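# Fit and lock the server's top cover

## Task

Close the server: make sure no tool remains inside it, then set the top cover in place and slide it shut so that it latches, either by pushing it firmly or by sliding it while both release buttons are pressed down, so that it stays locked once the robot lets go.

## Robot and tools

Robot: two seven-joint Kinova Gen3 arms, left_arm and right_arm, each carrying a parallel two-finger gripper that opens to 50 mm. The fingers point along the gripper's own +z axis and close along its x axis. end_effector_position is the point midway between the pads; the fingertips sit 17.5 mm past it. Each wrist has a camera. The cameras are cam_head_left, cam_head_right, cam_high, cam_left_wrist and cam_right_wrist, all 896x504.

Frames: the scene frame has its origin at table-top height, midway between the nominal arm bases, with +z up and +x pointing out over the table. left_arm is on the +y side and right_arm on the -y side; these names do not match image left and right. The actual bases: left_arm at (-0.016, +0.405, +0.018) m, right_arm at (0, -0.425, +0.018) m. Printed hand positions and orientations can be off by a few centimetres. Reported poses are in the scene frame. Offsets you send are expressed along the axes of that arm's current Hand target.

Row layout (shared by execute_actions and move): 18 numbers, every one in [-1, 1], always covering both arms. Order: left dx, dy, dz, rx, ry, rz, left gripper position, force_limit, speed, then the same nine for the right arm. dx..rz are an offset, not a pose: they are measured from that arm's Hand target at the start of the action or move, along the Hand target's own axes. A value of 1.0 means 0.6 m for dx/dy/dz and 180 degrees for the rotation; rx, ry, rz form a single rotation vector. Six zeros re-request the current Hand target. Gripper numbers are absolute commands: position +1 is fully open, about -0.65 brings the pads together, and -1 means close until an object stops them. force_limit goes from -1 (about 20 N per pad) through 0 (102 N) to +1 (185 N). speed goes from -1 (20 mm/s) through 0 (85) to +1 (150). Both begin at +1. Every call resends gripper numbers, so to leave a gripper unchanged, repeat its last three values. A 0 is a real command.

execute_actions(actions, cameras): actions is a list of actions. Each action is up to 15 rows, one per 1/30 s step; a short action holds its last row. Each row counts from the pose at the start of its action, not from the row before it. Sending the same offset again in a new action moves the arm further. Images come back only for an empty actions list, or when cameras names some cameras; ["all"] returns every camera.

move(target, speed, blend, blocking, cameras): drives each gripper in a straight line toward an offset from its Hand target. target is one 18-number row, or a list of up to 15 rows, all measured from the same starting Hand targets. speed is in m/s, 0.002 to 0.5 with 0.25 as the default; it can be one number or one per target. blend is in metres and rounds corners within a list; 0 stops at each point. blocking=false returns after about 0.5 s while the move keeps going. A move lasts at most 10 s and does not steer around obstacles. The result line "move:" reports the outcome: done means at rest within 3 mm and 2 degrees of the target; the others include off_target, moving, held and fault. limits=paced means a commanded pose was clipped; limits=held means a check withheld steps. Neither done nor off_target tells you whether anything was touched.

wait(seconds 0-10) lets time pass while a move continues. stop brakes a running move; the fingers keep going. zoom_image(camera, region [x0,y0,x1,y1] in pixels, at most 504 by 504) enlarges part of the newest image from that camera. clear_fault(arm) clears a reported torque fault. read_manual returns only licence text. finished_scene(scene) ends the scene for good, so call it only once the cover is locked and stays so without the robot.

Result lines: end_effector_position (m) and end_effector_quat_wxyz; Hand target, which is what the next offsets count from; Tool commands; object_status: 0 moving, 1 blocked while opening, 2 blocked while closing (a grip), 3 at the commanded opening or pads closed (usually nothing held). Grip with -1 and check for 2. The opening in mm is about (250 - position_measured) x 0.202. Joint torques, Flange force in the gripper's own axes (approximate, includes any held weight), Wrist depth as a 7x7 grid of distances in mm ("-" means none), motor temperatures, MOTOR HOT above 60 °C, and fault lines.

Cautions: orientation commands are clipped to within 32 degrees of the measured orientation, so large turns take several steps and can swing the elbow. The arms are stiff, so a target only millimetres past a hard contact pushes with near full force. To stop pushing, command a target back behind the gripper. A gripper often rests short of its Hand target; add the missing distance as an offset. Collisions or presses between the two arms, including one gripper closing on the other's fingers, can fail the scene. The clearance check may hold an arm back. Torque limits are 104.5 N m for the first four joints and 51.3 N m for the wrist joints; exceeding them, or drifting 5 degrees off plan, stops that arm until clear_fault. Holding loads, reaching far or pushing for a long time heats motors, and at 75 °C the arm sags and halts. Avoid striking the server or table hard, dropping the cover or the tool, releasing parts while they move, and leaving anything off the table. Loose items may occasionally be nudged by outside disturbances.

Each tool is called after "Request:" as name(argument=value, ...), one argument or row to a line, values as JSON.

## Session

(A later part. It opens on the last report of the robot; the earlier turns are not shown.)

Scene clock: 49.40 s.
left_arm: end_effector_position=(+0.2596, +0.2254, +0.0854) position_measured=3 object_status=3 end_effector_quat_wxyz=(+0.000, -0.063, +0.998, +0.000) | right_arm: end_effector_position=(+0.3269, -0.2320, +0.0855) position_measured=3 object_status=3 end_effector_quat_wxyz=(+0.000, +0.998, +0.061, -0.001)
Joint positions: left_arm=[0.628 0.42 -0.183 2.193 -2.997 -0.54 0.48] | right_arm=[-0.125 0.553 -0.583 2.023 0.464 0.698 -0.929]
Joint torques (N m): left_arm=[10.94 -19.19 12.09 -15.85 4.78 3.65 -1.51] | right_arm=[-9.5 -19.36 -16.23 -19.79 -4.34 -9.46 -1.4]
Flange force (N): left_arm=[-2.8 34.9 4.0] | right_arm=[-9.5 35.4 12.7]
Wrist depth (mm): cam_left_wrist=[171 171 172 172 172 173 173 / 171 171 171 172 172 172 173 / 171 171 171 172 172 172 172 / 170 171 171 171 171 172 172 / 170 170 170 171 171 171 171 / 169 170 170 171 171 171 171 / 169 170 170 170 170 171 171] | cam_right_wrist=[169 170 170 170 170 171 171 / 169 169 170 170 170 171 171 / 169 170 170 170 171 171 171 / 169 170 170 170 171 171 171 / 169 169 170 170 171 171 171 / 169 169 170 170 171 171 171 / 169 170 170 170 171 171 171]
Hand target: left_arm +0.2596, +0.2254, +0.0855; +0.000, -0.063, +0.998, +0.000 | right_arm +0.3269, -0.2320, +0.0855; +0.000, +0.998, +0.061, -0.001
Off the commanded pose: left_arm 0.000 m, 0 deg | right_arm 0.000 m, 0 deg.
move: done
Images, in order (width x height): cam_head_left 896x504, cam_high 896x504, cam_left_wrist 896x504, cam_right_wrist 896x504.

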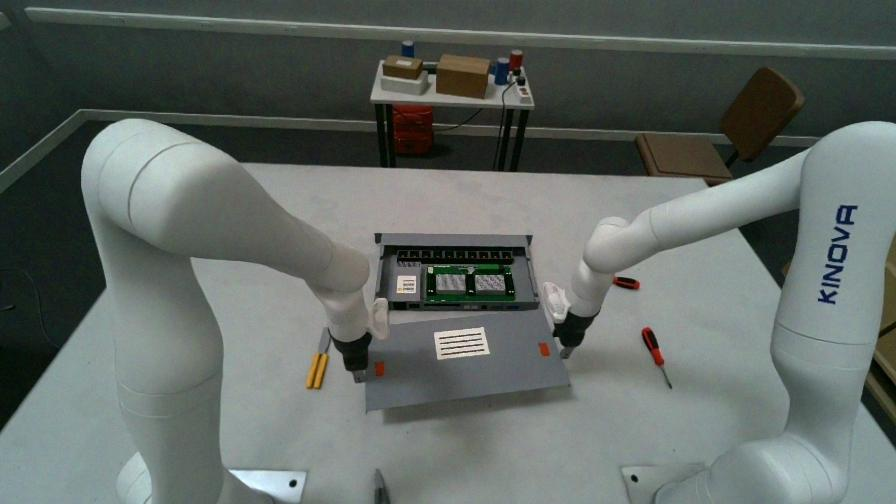

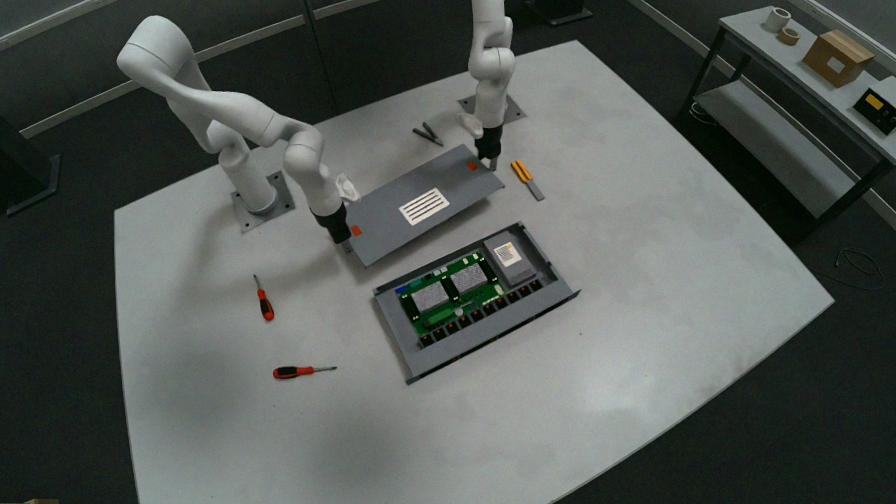

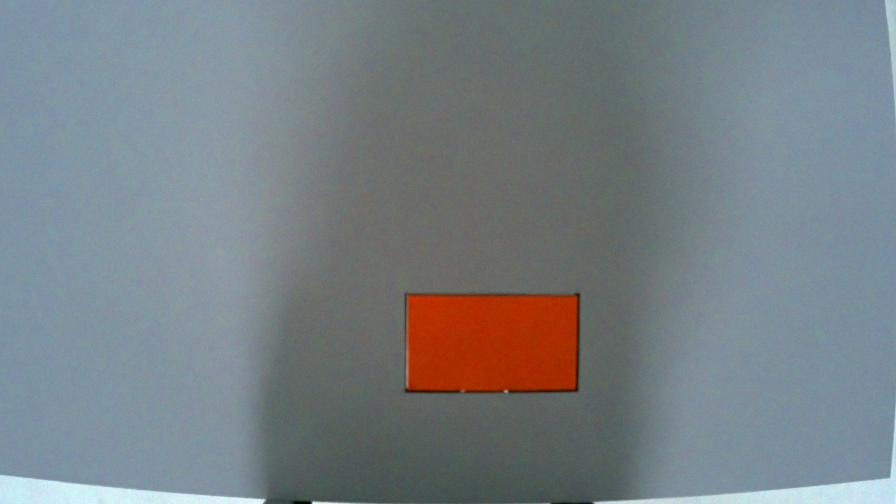

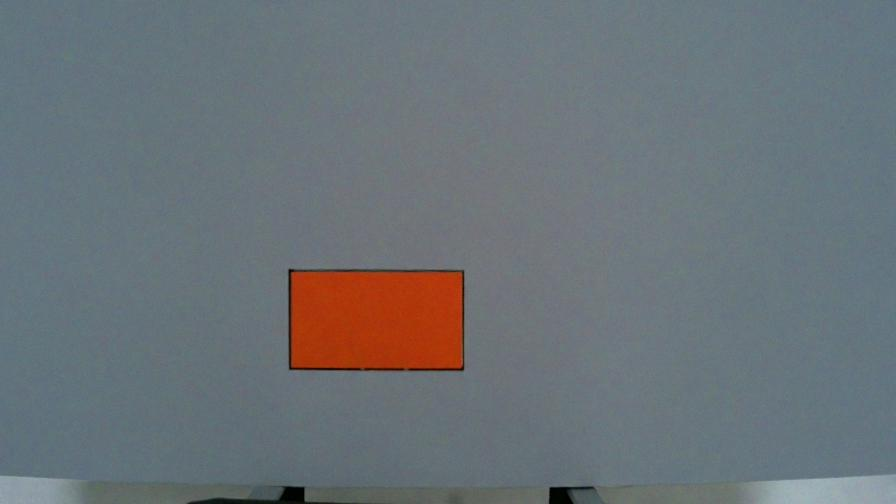

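Request:
move(
  target=[-0.4468,-0.067,0,0,0,0.04,1,1,1,0.3502,0.0629,0,0,0,0.04,1,0,-0.7],
  speed=0.1,
  cameras=["all"],
)

Request:
zoom_image(
  camera="cam_head_left",
  region=[355, 220, 555, 330],
)

Request:
zoom_image(
  camera="cam_head_right",
  region=[355, 220, 565, 330],
)

Request:
zoom_image(
  camera="cam_high",
  region=[330, 150, 610, 400],
)

Scene clock: 54.73 s.
left_arm: end_effector_position=(+0.5306, +0.2186, +0.0854) position_measured=3 object_status=3 end_effector_quat_wxyz=(+0.000, +0.000, +1.000, +0.000) | right_arm: end_effector_position=(+0.5401, -0.2431, +0.0854) position_measured=3 object_status=3 end_effector_quat_wxyz=(-0.001, +1.000, -0.001, +0.000)
Joint positions: left_arm=[0.335 0.838 -0.127 1.3 -3.03 -1.011 0.208] | right_arm=[-0.049 0.871 -0.517 1.323 0.446 1.063 -0.68]
Joint velocities: left_arm=[-0.01 -0.001 -0.014 -0.001 -0.003 0 0.001] | right_arm=[0.006 0 0.003 -0.001 -0.002 0 0]
Joint torques (N m): left_arm=[1.57 -23.9 -0.42 -8.42 0.11 -0.27 -0.3] | right_arm=[-1.11 -24.77 -4.78 -9.42 0.06 0.17 -0.21]
Flange force (N): left_arm=[1.0 2.5 0.2] | right_arm=[-5.0 4.2 4.9]
Wrist depth (mm): cam_left_wrist=[193 193 193 193 193 193 194 / 192 192 192 192 192 192 193 / 191 191 192 192 192 192 192 / 190 190 191 191 191 191 191 / 190 190 190 190 190 190 190 / 189 189 189 189 189 190 190 / 189 189 189 189 189 189 189] | cam_right_wrist=[194 194 195 196 196 197 198 / 193 194 195 196 196 197 198 / 194 194 195 196 196 197 198 / 194 195 195 196 197 197 198 / 194 195 195 196 197 197 198 / 195 195 196 196 197 198 198 / 249 250 196 197 197 198 252]
Hand target: left_arm +0.5306, +0.2193, +0.0853; +0.000, +0.000, +1.000, +0.000 | right_arm +0.5401, -0.2437, +0.0853; +0.000, +1.000, -0.001, -0.001
Off the commanded pose: left_arm 0.001 m, 0 deg | right_arm 0.001 m, 0 deg.
move: done

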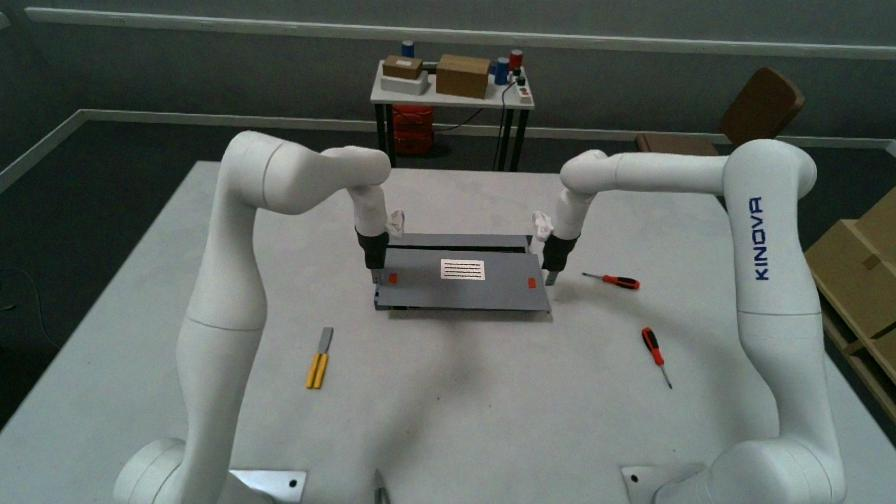

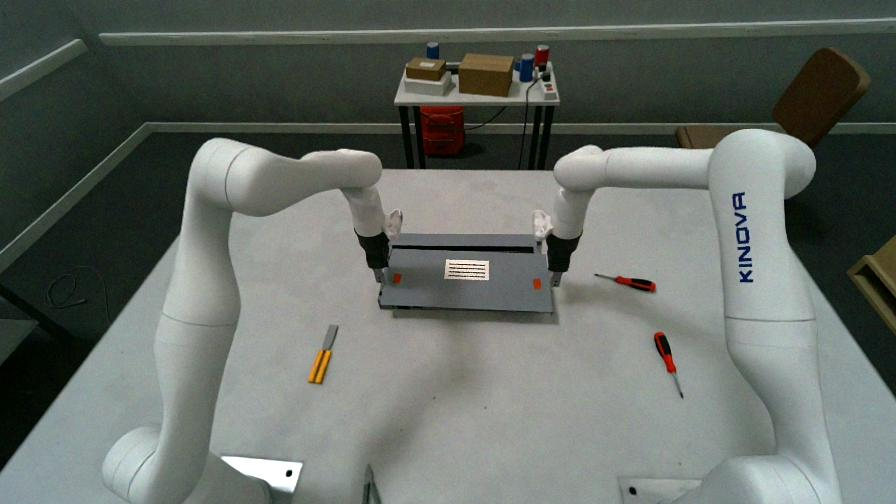

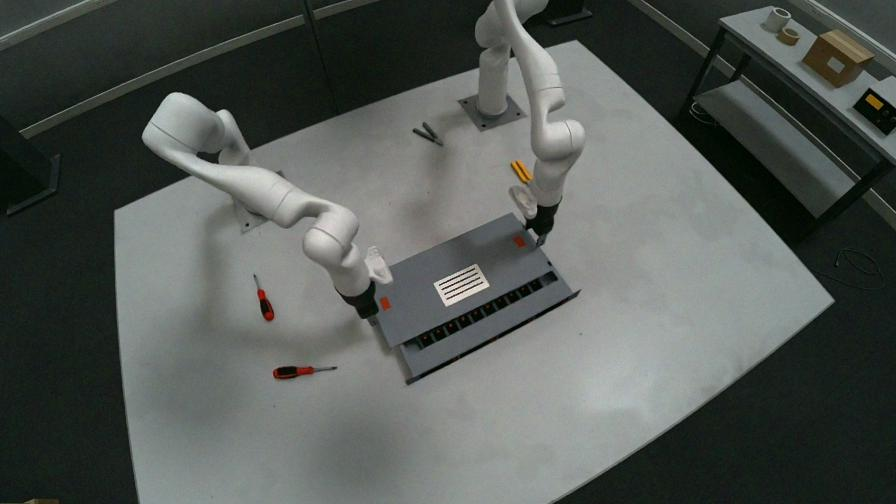

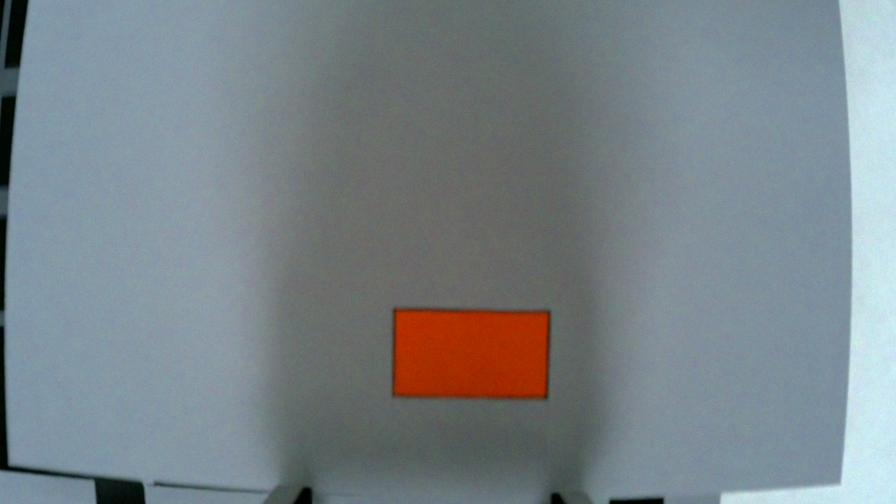

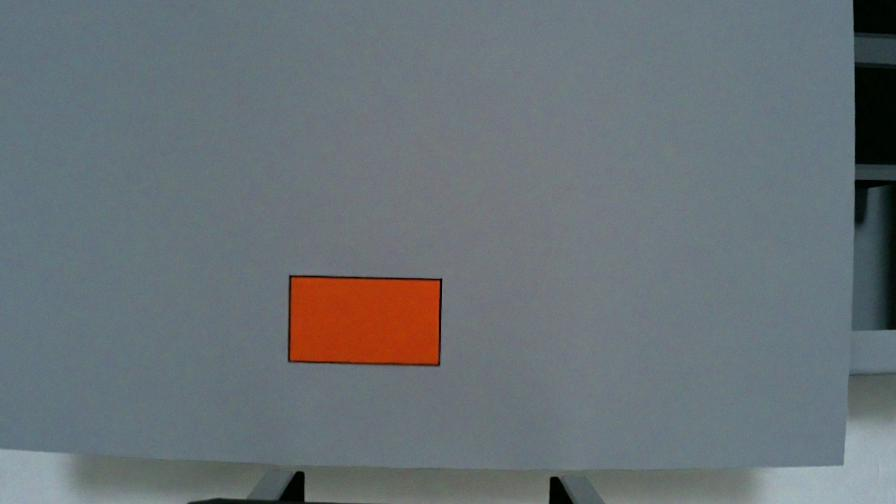

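Scaled by 2.520 from the camera's 896x504 image, which has a finer 1280x720 frame.

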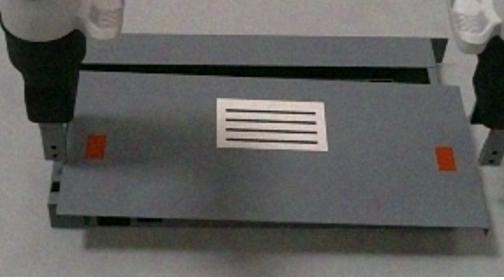

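Scaled by 2.400 from the camera's 896x504 image, which has a finer 1280x720 frame.

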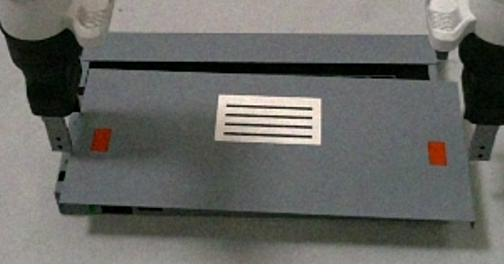

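Scaled by 1.800 from the camera's 896x504 image, which has a finer 1280x720 frame.

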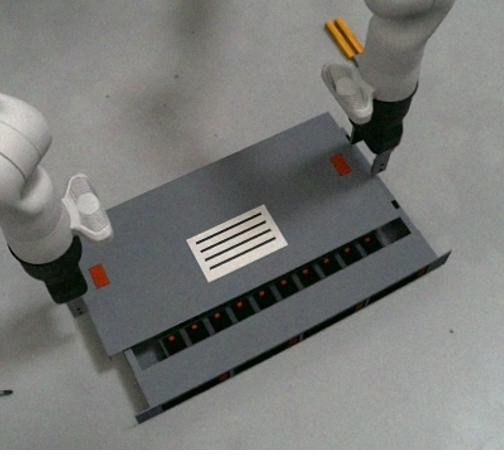

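Request:
move(
  target=[
    [-0.0033,0.0133,0,0,0,0.006,1,1,1,-0.0083,0.0133,0,0,0,0.006,1,0,-0.7],
    [-0.0033,0.0133,0.0333,0,0,0.006,1,1,1,-0.0083,0.0133,0.0417,0,0,0.006,1,0,-0.7],
  ],
  speed=0.08,
  cameras=["cam_left_wrist","cam_right_wrist"],
)

Request:
zoom_image(
  camera="cam_left_wrist",
  region=[0, 400, 400, 504],
)

Request:
zoom_image(
  camera="cam_right_wrist",
  region=[600, 250, 896, 504],
)

Scene clock: 57.20 s.
left_arm: end_effector_position=(+0.5326, +0.2273, +0.0654) position_measured=3 object_status=3 end_effector_quat_wxyz=(+0.000, +0.009, +1.000, +0.000) | right_arm: end_effector_position=(+0.5350, -0.2517, +0.0603) position_measured=3 object_status=3 end_effector_quat_wxyz=(+0.000, +1.000, -0.011, -0.001)
Joint positions: left_arm=[0.317 0.863 -0.12 1.319 -3.03 -0.966 0.175] | right_arm=[-0.04 0.89 -0.501 1.375 0.461 0.994 -0.707]
Joint torques (N m): left_arm=[0.52 -23.41 -1.07 -7.89 0.09 -0.24 -0.29] | right_arm=[0.29 -24.39 -3.79 -9.19 0.3 0.27 -0.17]
Flange force (N): left_arm=[1.6 0.8 -0.9] | right_arm=[-6.2 2.0 4.2]
Wrist depth (mm): cam_left_wrist=[173 174 174 174 175 175 175 / 172 173 173 174 174 174 175 / 172 172 173 173 173 174 174 / 172 172 173 173 173 173 174 / 171 171 172 172 172 173 173 / 170 171 171 172 172 172 172 / 194 185 171 186 180 186 232] | cam_right_wrist=[170 170 171 171 171 172 172 / 170 170 171 171 171 172 172 / 170 170 171 171 171 172 172 / 170 171 171 171 171 172 172 / 170 171 171 171 172 172 172 / 171 171 171 172 172 172 173 / 224 224 174 226 178 227 226]
Hand target: left_arm +0.5326, +0.2273, +0.0654; +0.000, +0.009, +1.000, +0.000 | right_arm +0.5350, -0.2517, +0.0602; +0.000, +1.000, -0.011, -0.001
Off the commanded pose: left_arm 0.000 m, 0 deg | right_arm 0.000 m, 0 deg.
move: done
Images, in order (width x height): cam_left_wrist 896x504, cam_right_wrist 896x504.

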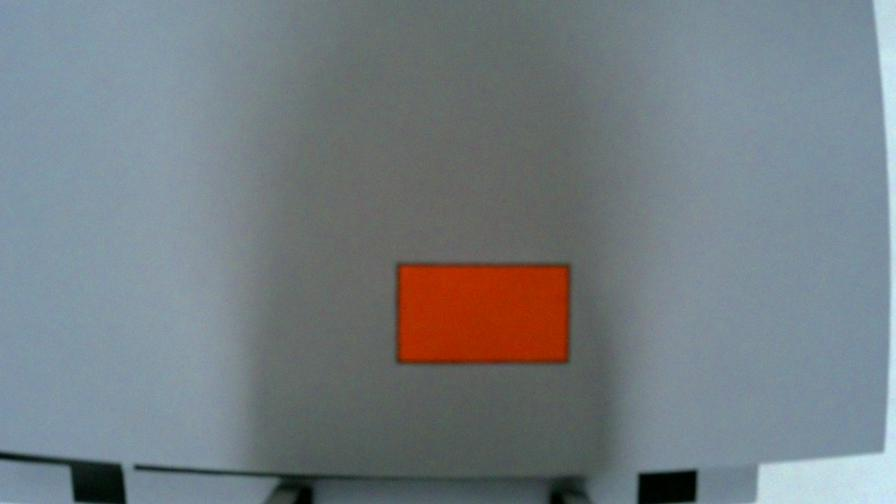

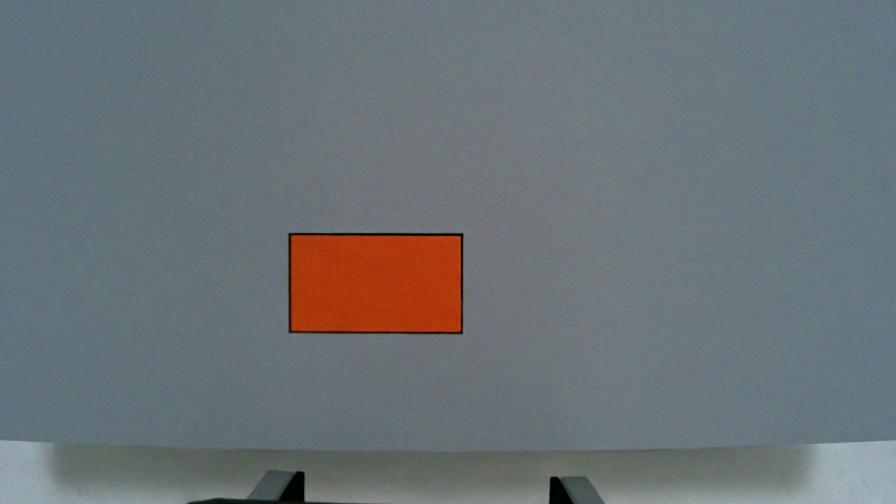

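Scaled by 1.260 from the camera's 896x504 image, which has a finer 1280x720 frame.

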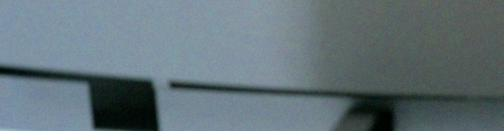

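Scaled by 1.703 from the camera's 896x504 image, which has a finer 1280x720 frame.

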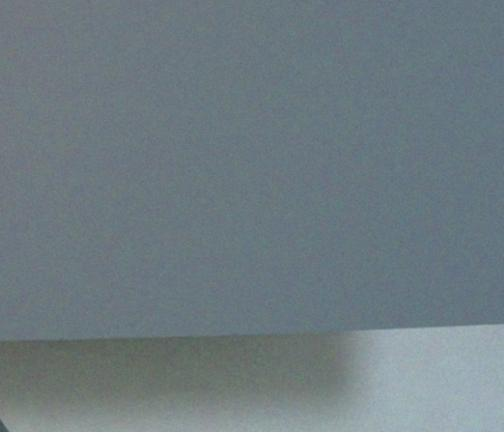

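Request:
move(
  target=[0,-0.0125,0,0,0,0,1,1,1,0,-0.0158,0,0,0,0,1,0,-0.7],
  speed=0.02,
  cameras=["cam_left_wrist","cam_right_wrist"],
)

Scene clock: 58.27 s.
left_arm: end_effector_position=(+0.5325, +0.2201, +0.0654) position_measured=3 object_status=3 end_effector_quat_wxyz=(+0.000, +0.009, +1.000, +0.000) | right_arm: end_effector_position=(+0.5353, -0.2425, +0.0602) position_measured=3 object_status=3 end_effector_quat_wxyz=(+0.000, +1.000, -0.011, -0.001)
Joint positions: left_arm=[0.329 0.868 -0.121 1.309 -3.03 -0.972 0.188] | right_arm=[-0.058 0.896 -0.5 1.361 0.46 1.001 -0.719]
Joint torques (N m): left_arm=[10.19 -23.43 9.01 -9.65 4.66 0.52 -0.87] | right_arm=[-10.78 -22.45 -15.33 -13.17 -4.59 -5.99 -1.07]
Flange force (N): left_arm=[1.5 17.2 -3.0] | right_arm=[-10.8 26.2 -1.9]
Wrist depth (mm): cam_left_wrist=[173 173 174 174 174 175 175 / 172 173 173 173 174 174 174 / 172 172 173 173 173 174 174 / 171 172 172 172 173 173 173 / 171 171 172 172 172 172 173 / 170 170 171 171 172 172 172 / 170 170 170 171 171 172 172] | cam_right_wrist=[169 170 170 170 171 171 171 / 170 170 170 170 171 171 171 / 170 170 170 171 171 171 171 / 170 170 170 171 171 171 172 / 170 170 171 171 171 171 172 / 170 170 171 171 171 172 172 / 170 170 171 171 171 172 172]
Hand target: left_arm +0.5324, +0.2198, +0.0654; +0.000, +0.009, +1.000, +0.000 | right_arm +0.5352, -0.2422, +0.0602; +0.000, +1.000, -0.011, -0.001
Off the commanded pose: left_arm 0.000 m, 0 deg | right_arm 0.000 m, 0 deg.
move: done
Images, in order (width x height): cam_left_wrist 896x504, cam_right_wrist 896x504.

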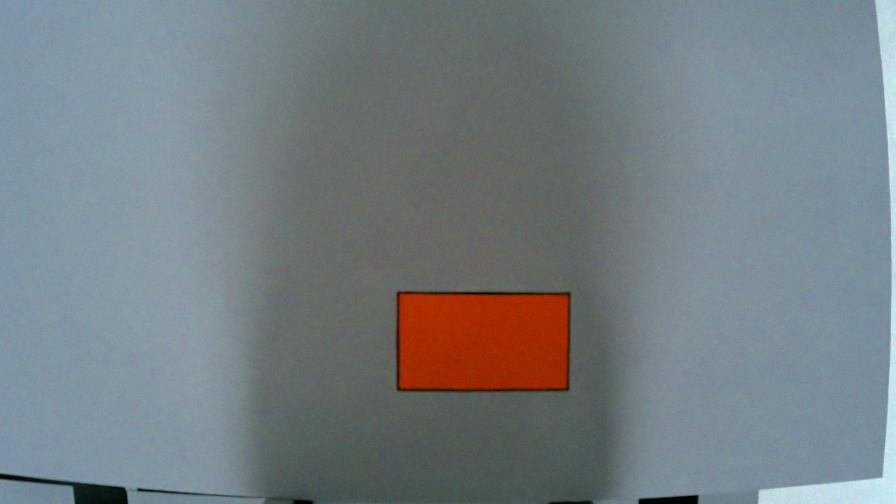

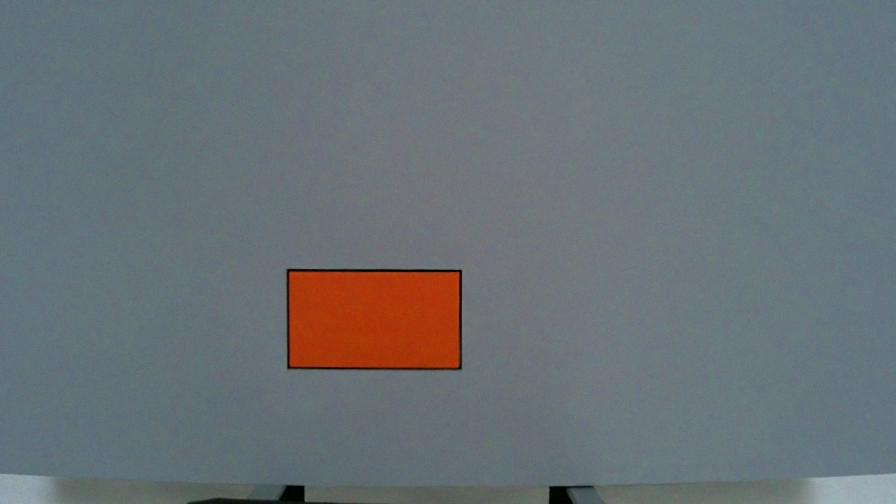

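Request:
move(
  target=[
    [0,-0.002,0,0,0,0,1,1,1,0,-0.002,0,0,0,0,1,0,-0.7],
    [0,-0.002,-0.0467,0,0,0,1,1,1,0,-0.002,-0.0467,0,0,0,1,0,-0.7],
  ],
  speed=[0.02,0.04],
  cameras=["cam_left_wrist","cam_right_wrist","cam_head_left","cam_head_right","cam_high"],
)

Request:
zoom_image(
  camera="cam_head_left",
  region=[355, 220, 555, 330],
)

Request:
zoom_image(
  camera="cam_head_right",
  region=[355, 220, 565, 330],
)

Request:
zoom_image(
  camera="cam_high",
  region=[330, 150, 610, 400],
)

Scene clock: 60.07 s.
left_arm: end_effector_position=(+0.5324, +0.2186, +0.0934) position_measured=3 object_status=3 end_effector_quat_wxyz=(+0.000, +0.009, +1.000, +0.000) | right_arm: end_effector_position=(+0.5353, -0.2410, +0.0882) position_measured=3 object_status=3 end_effector_quat_wxyz=(+0.000, +1.000, -0.011, -0.001)
Joint positions: left_arm=[0.332 0.831 -0.123 1.284 -3.036 -1.033 0.194] | right_arm=[-0.055 0.859 -0.515 1.336 0.44 1.06 -0.706]
Joint torques (N m): left_arm=[18.68 -27.86 17.41 -12.55 9.07 0.58 -1.3] | right_arm=[-13.88 -28.01 -19.46 -16.73 -6.54 -7.05 -1.25]
Flange force (N): left_arm=[-1.6 30.8 4.3] | right_arm=[-10.6 32.4 9.5]
Wrist depth (mm): cam_left_wrist=[191 183 174 168 - - - / 189 181 173 167 - - - / 187 180 172 167 - - - / 186 179 171 166 - - - / 185 178 170 166 - - - / 183 176 169 - - - - / 184 176 168 - - - -] | cam_right_wrist=[- 166 170 177 184 193 203 / - 166 171 178 185 194 204 / - 166 172 179 186 195 205 / - 167 172 180 187 197 206 / - 168 173 180 188 197 209 / - 167 174 181 189 199 254 / - 168 174 183 189 254 254]
Hand target: left_arm +0.5324, +0.2186, +0.0934; +0.000, +0.009, +1.000, +0.000 | right_arm +0.5353, -0.2410, +0.0882; +0.000, +1.000, -0.011, -0.001
Off the commanded pose: left_arm 0.000 m, 0 deg | right_arm 0.000 m, 0 deg.
move: done

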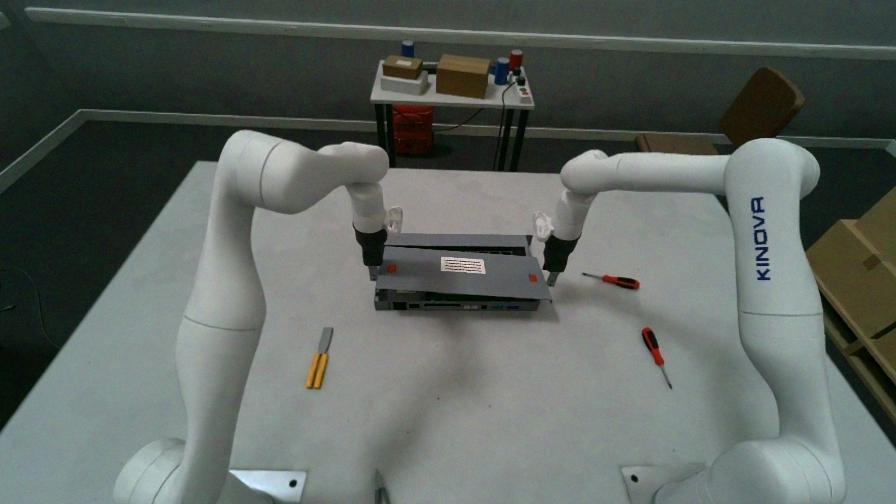

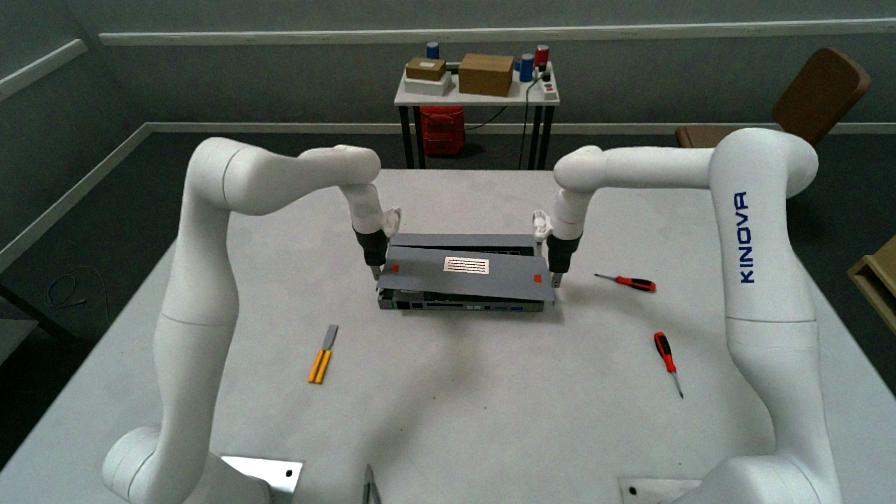

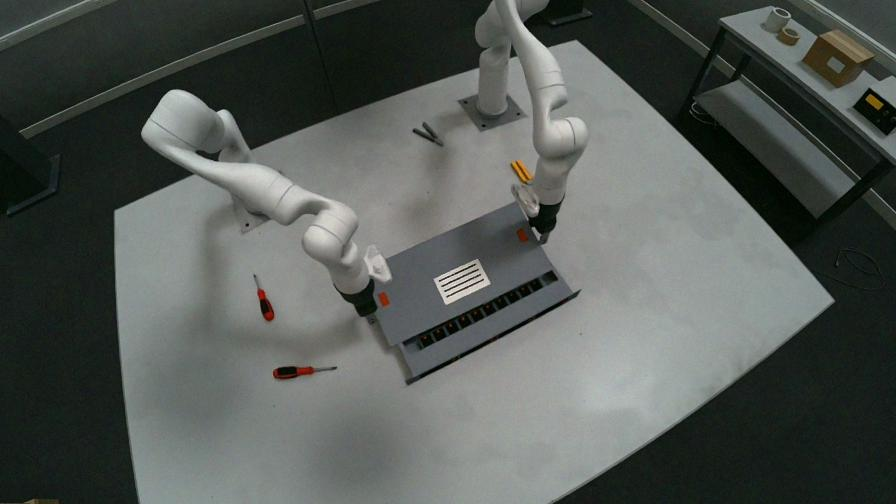

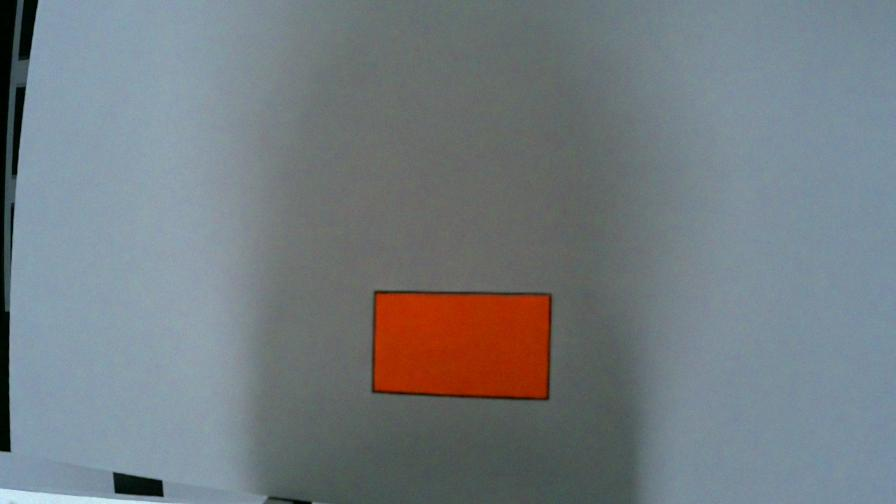

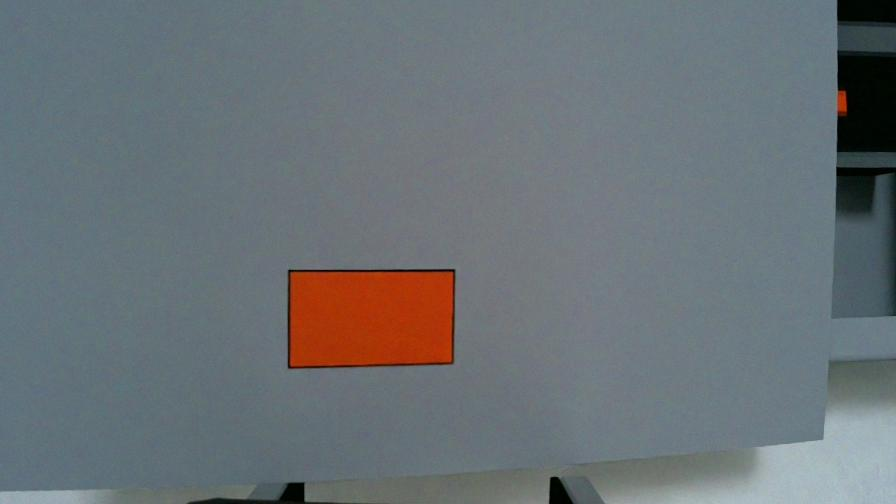

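Scaled by 2.520 from the camera's 896x504 image, which has a finer 1280x720 frame.

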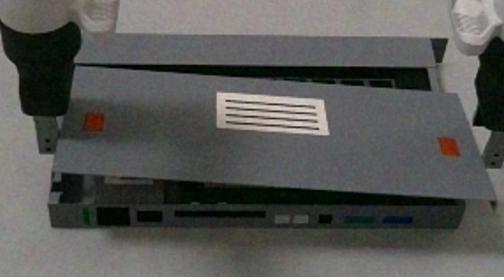

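Scaled by 2.400 from the camera's 896x504 image, which has a finer 1280x720 frame.

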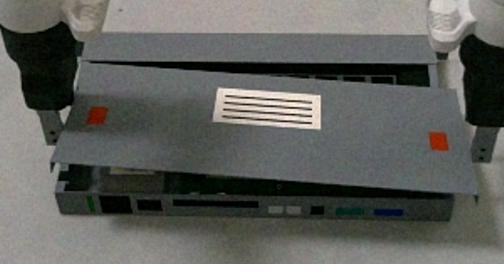

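Scaled by 1.800 from the camera's 896x504 image, which has a finer 1280x720 frame.

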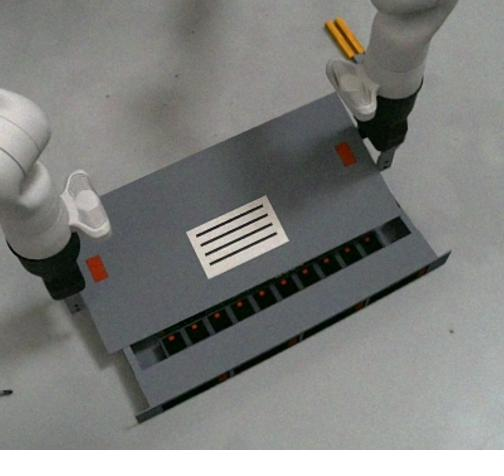

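Request:
move(
  target=[
    [0,-0.0008,-0.025,0,0,0,1,1,1,0,-0.0008,-0.025,0,0,0,1,0,-0.7],
    [0.0085,0.0267,-0.025,0,0,-0.0064,1,1,1,0.0075,-0.0287,-0.025,0,0,-0.0064,1,0,-0.7],
  ],
  speed=[0.03,0.03],
  cameras=["all"],
)

Request:
zoom_image(
  camera="cam_head_left",
  region=[355, 220, 555, 330],
)

Request:
zoom_image(
  camera="cam_high",
  region=[330, 150, 610, 400],
)

Scene clock: 63.63 s.
left_arm: end_effector_position=(+0.5276, +0.2347, +0.1084) position_measured=3 object_status=3 end_effector_quat_wxyz=(+0.000, -0.001, +1.000, +0.000) | right_arm: end_effector_position=(+0.5402, -0.2240, +0.1032) position_measured=3 object_status=3 end_effector_quat_wxyz=(+0.000, +1.000, -0.001, -0.001)
Joint positions: left_arm=[0.312 0.792 -0.13 1.311 -3.035 -1.045 0.187] | right_arm=[-0.084 0.861 -0.523 1.276 0.434 1.117 -0.695]
Joint torques (N m): left_arm=[15.07 -27.14 13.87 -11.75 8.41 -0.06 0.14] | right_arm=[-19.72 -27.69 -24.64 -20.05 -9.06 -11.21 -1.74]
Flange force (N): left_arm=[-1.8 27.2 5.3] | right_arm=[-15.6 45.6 5.9]
Wrist depth (mm): cam_left_wrist=[204 190 177 168 - - - / 202 189 176 168 - - - / 200 186 175 167 - - - / 197 185 173 167 - - - / 195 183 172 - - - - / 193 182 171 - - - - / 271 183 170 - - - -] | cam_right_wrist=[- - 171 181 192 206 239 / - - 172 182 193 206 239 / - 167 173 183 194 207 239 / - 166 174 184 196 209 261 / - 167 175 185 197 210 265 / - 168 175 186 198 211 224 / - 167 176 189 201 269 269]
Hand target: left_arm +0.5276, +0.2347, +0.1084; +0.000, -0.001, +1.000, +0.000 | right_arm +0.5402, -0.2239, +0.1032; +0.000, +1.000, -0.001, -0.001
Off the commanded pose: left_arm 0.000 m, 0 deg | right_arm 0.000 m, 0 deg.
move: done

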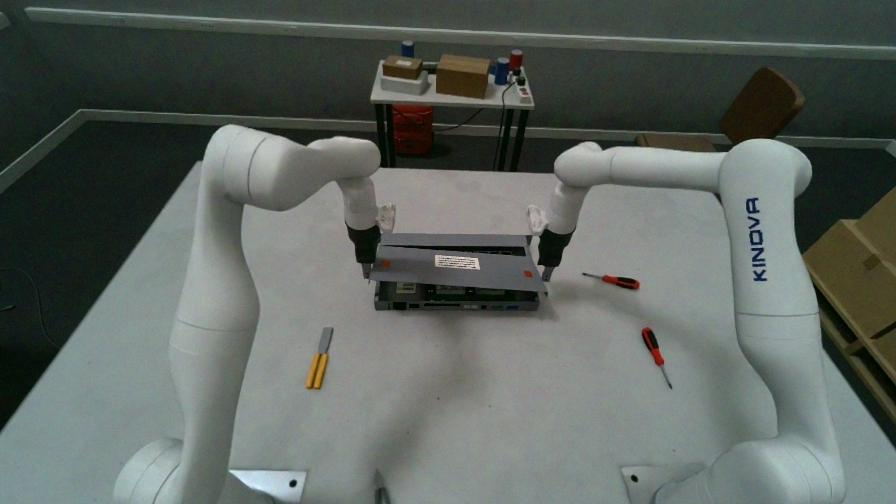

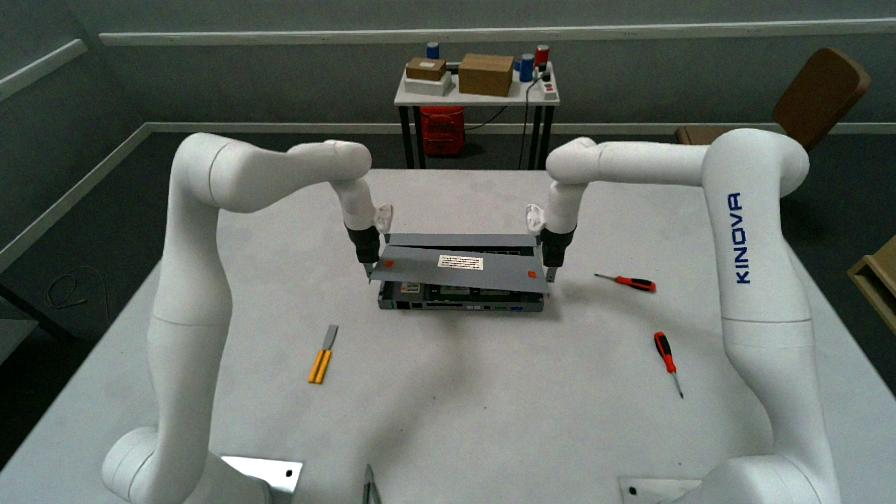

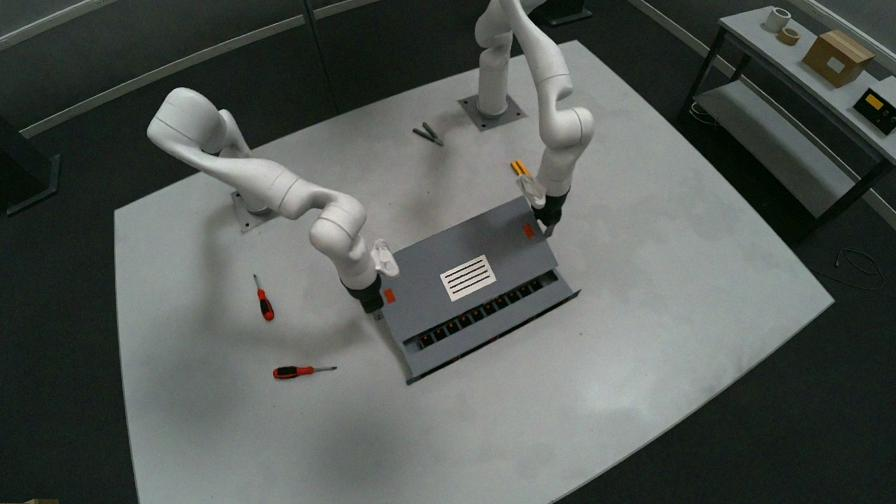

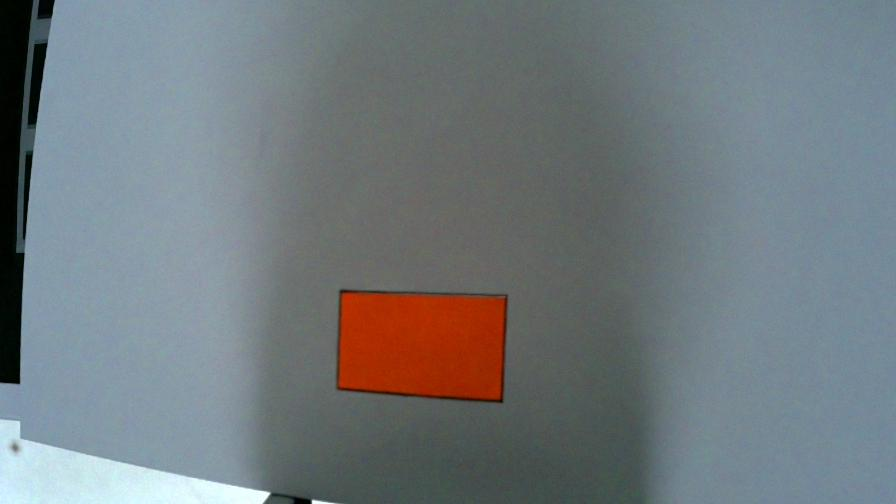

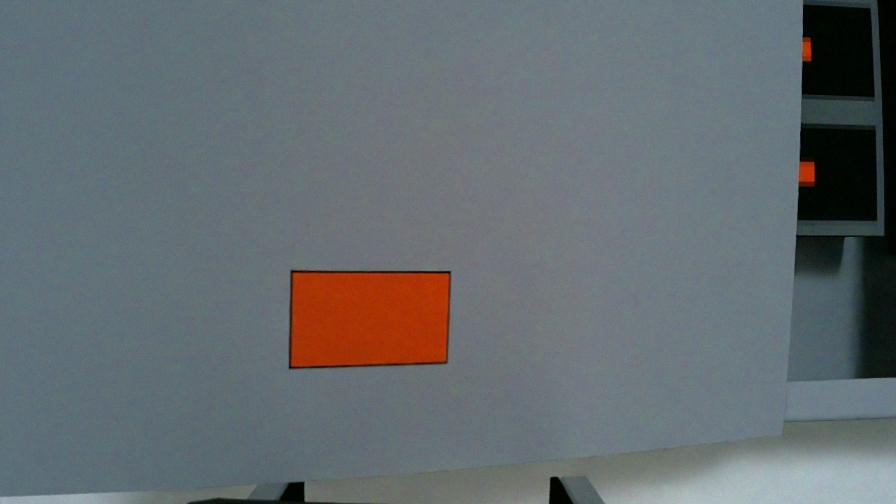

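Scaled by 2.520 from the camera's 896x504 image, which has a finer 1280x720 frame.

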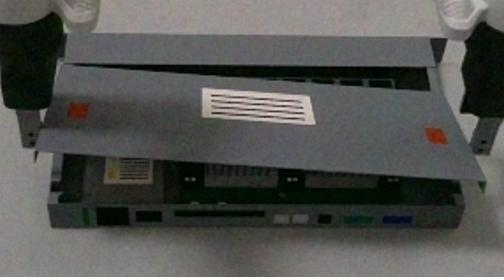

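Scaled by 1.800 from the camera's 896x504 image, which has a finer 1280x720 frame.

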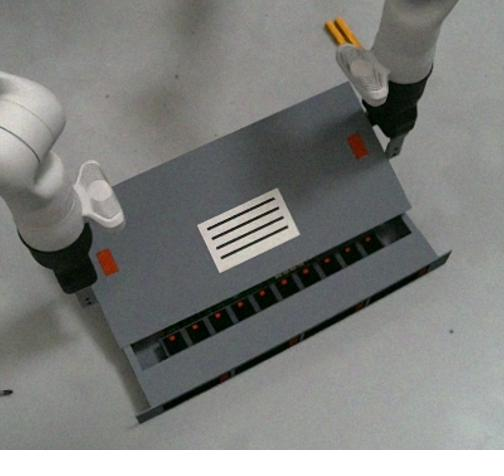

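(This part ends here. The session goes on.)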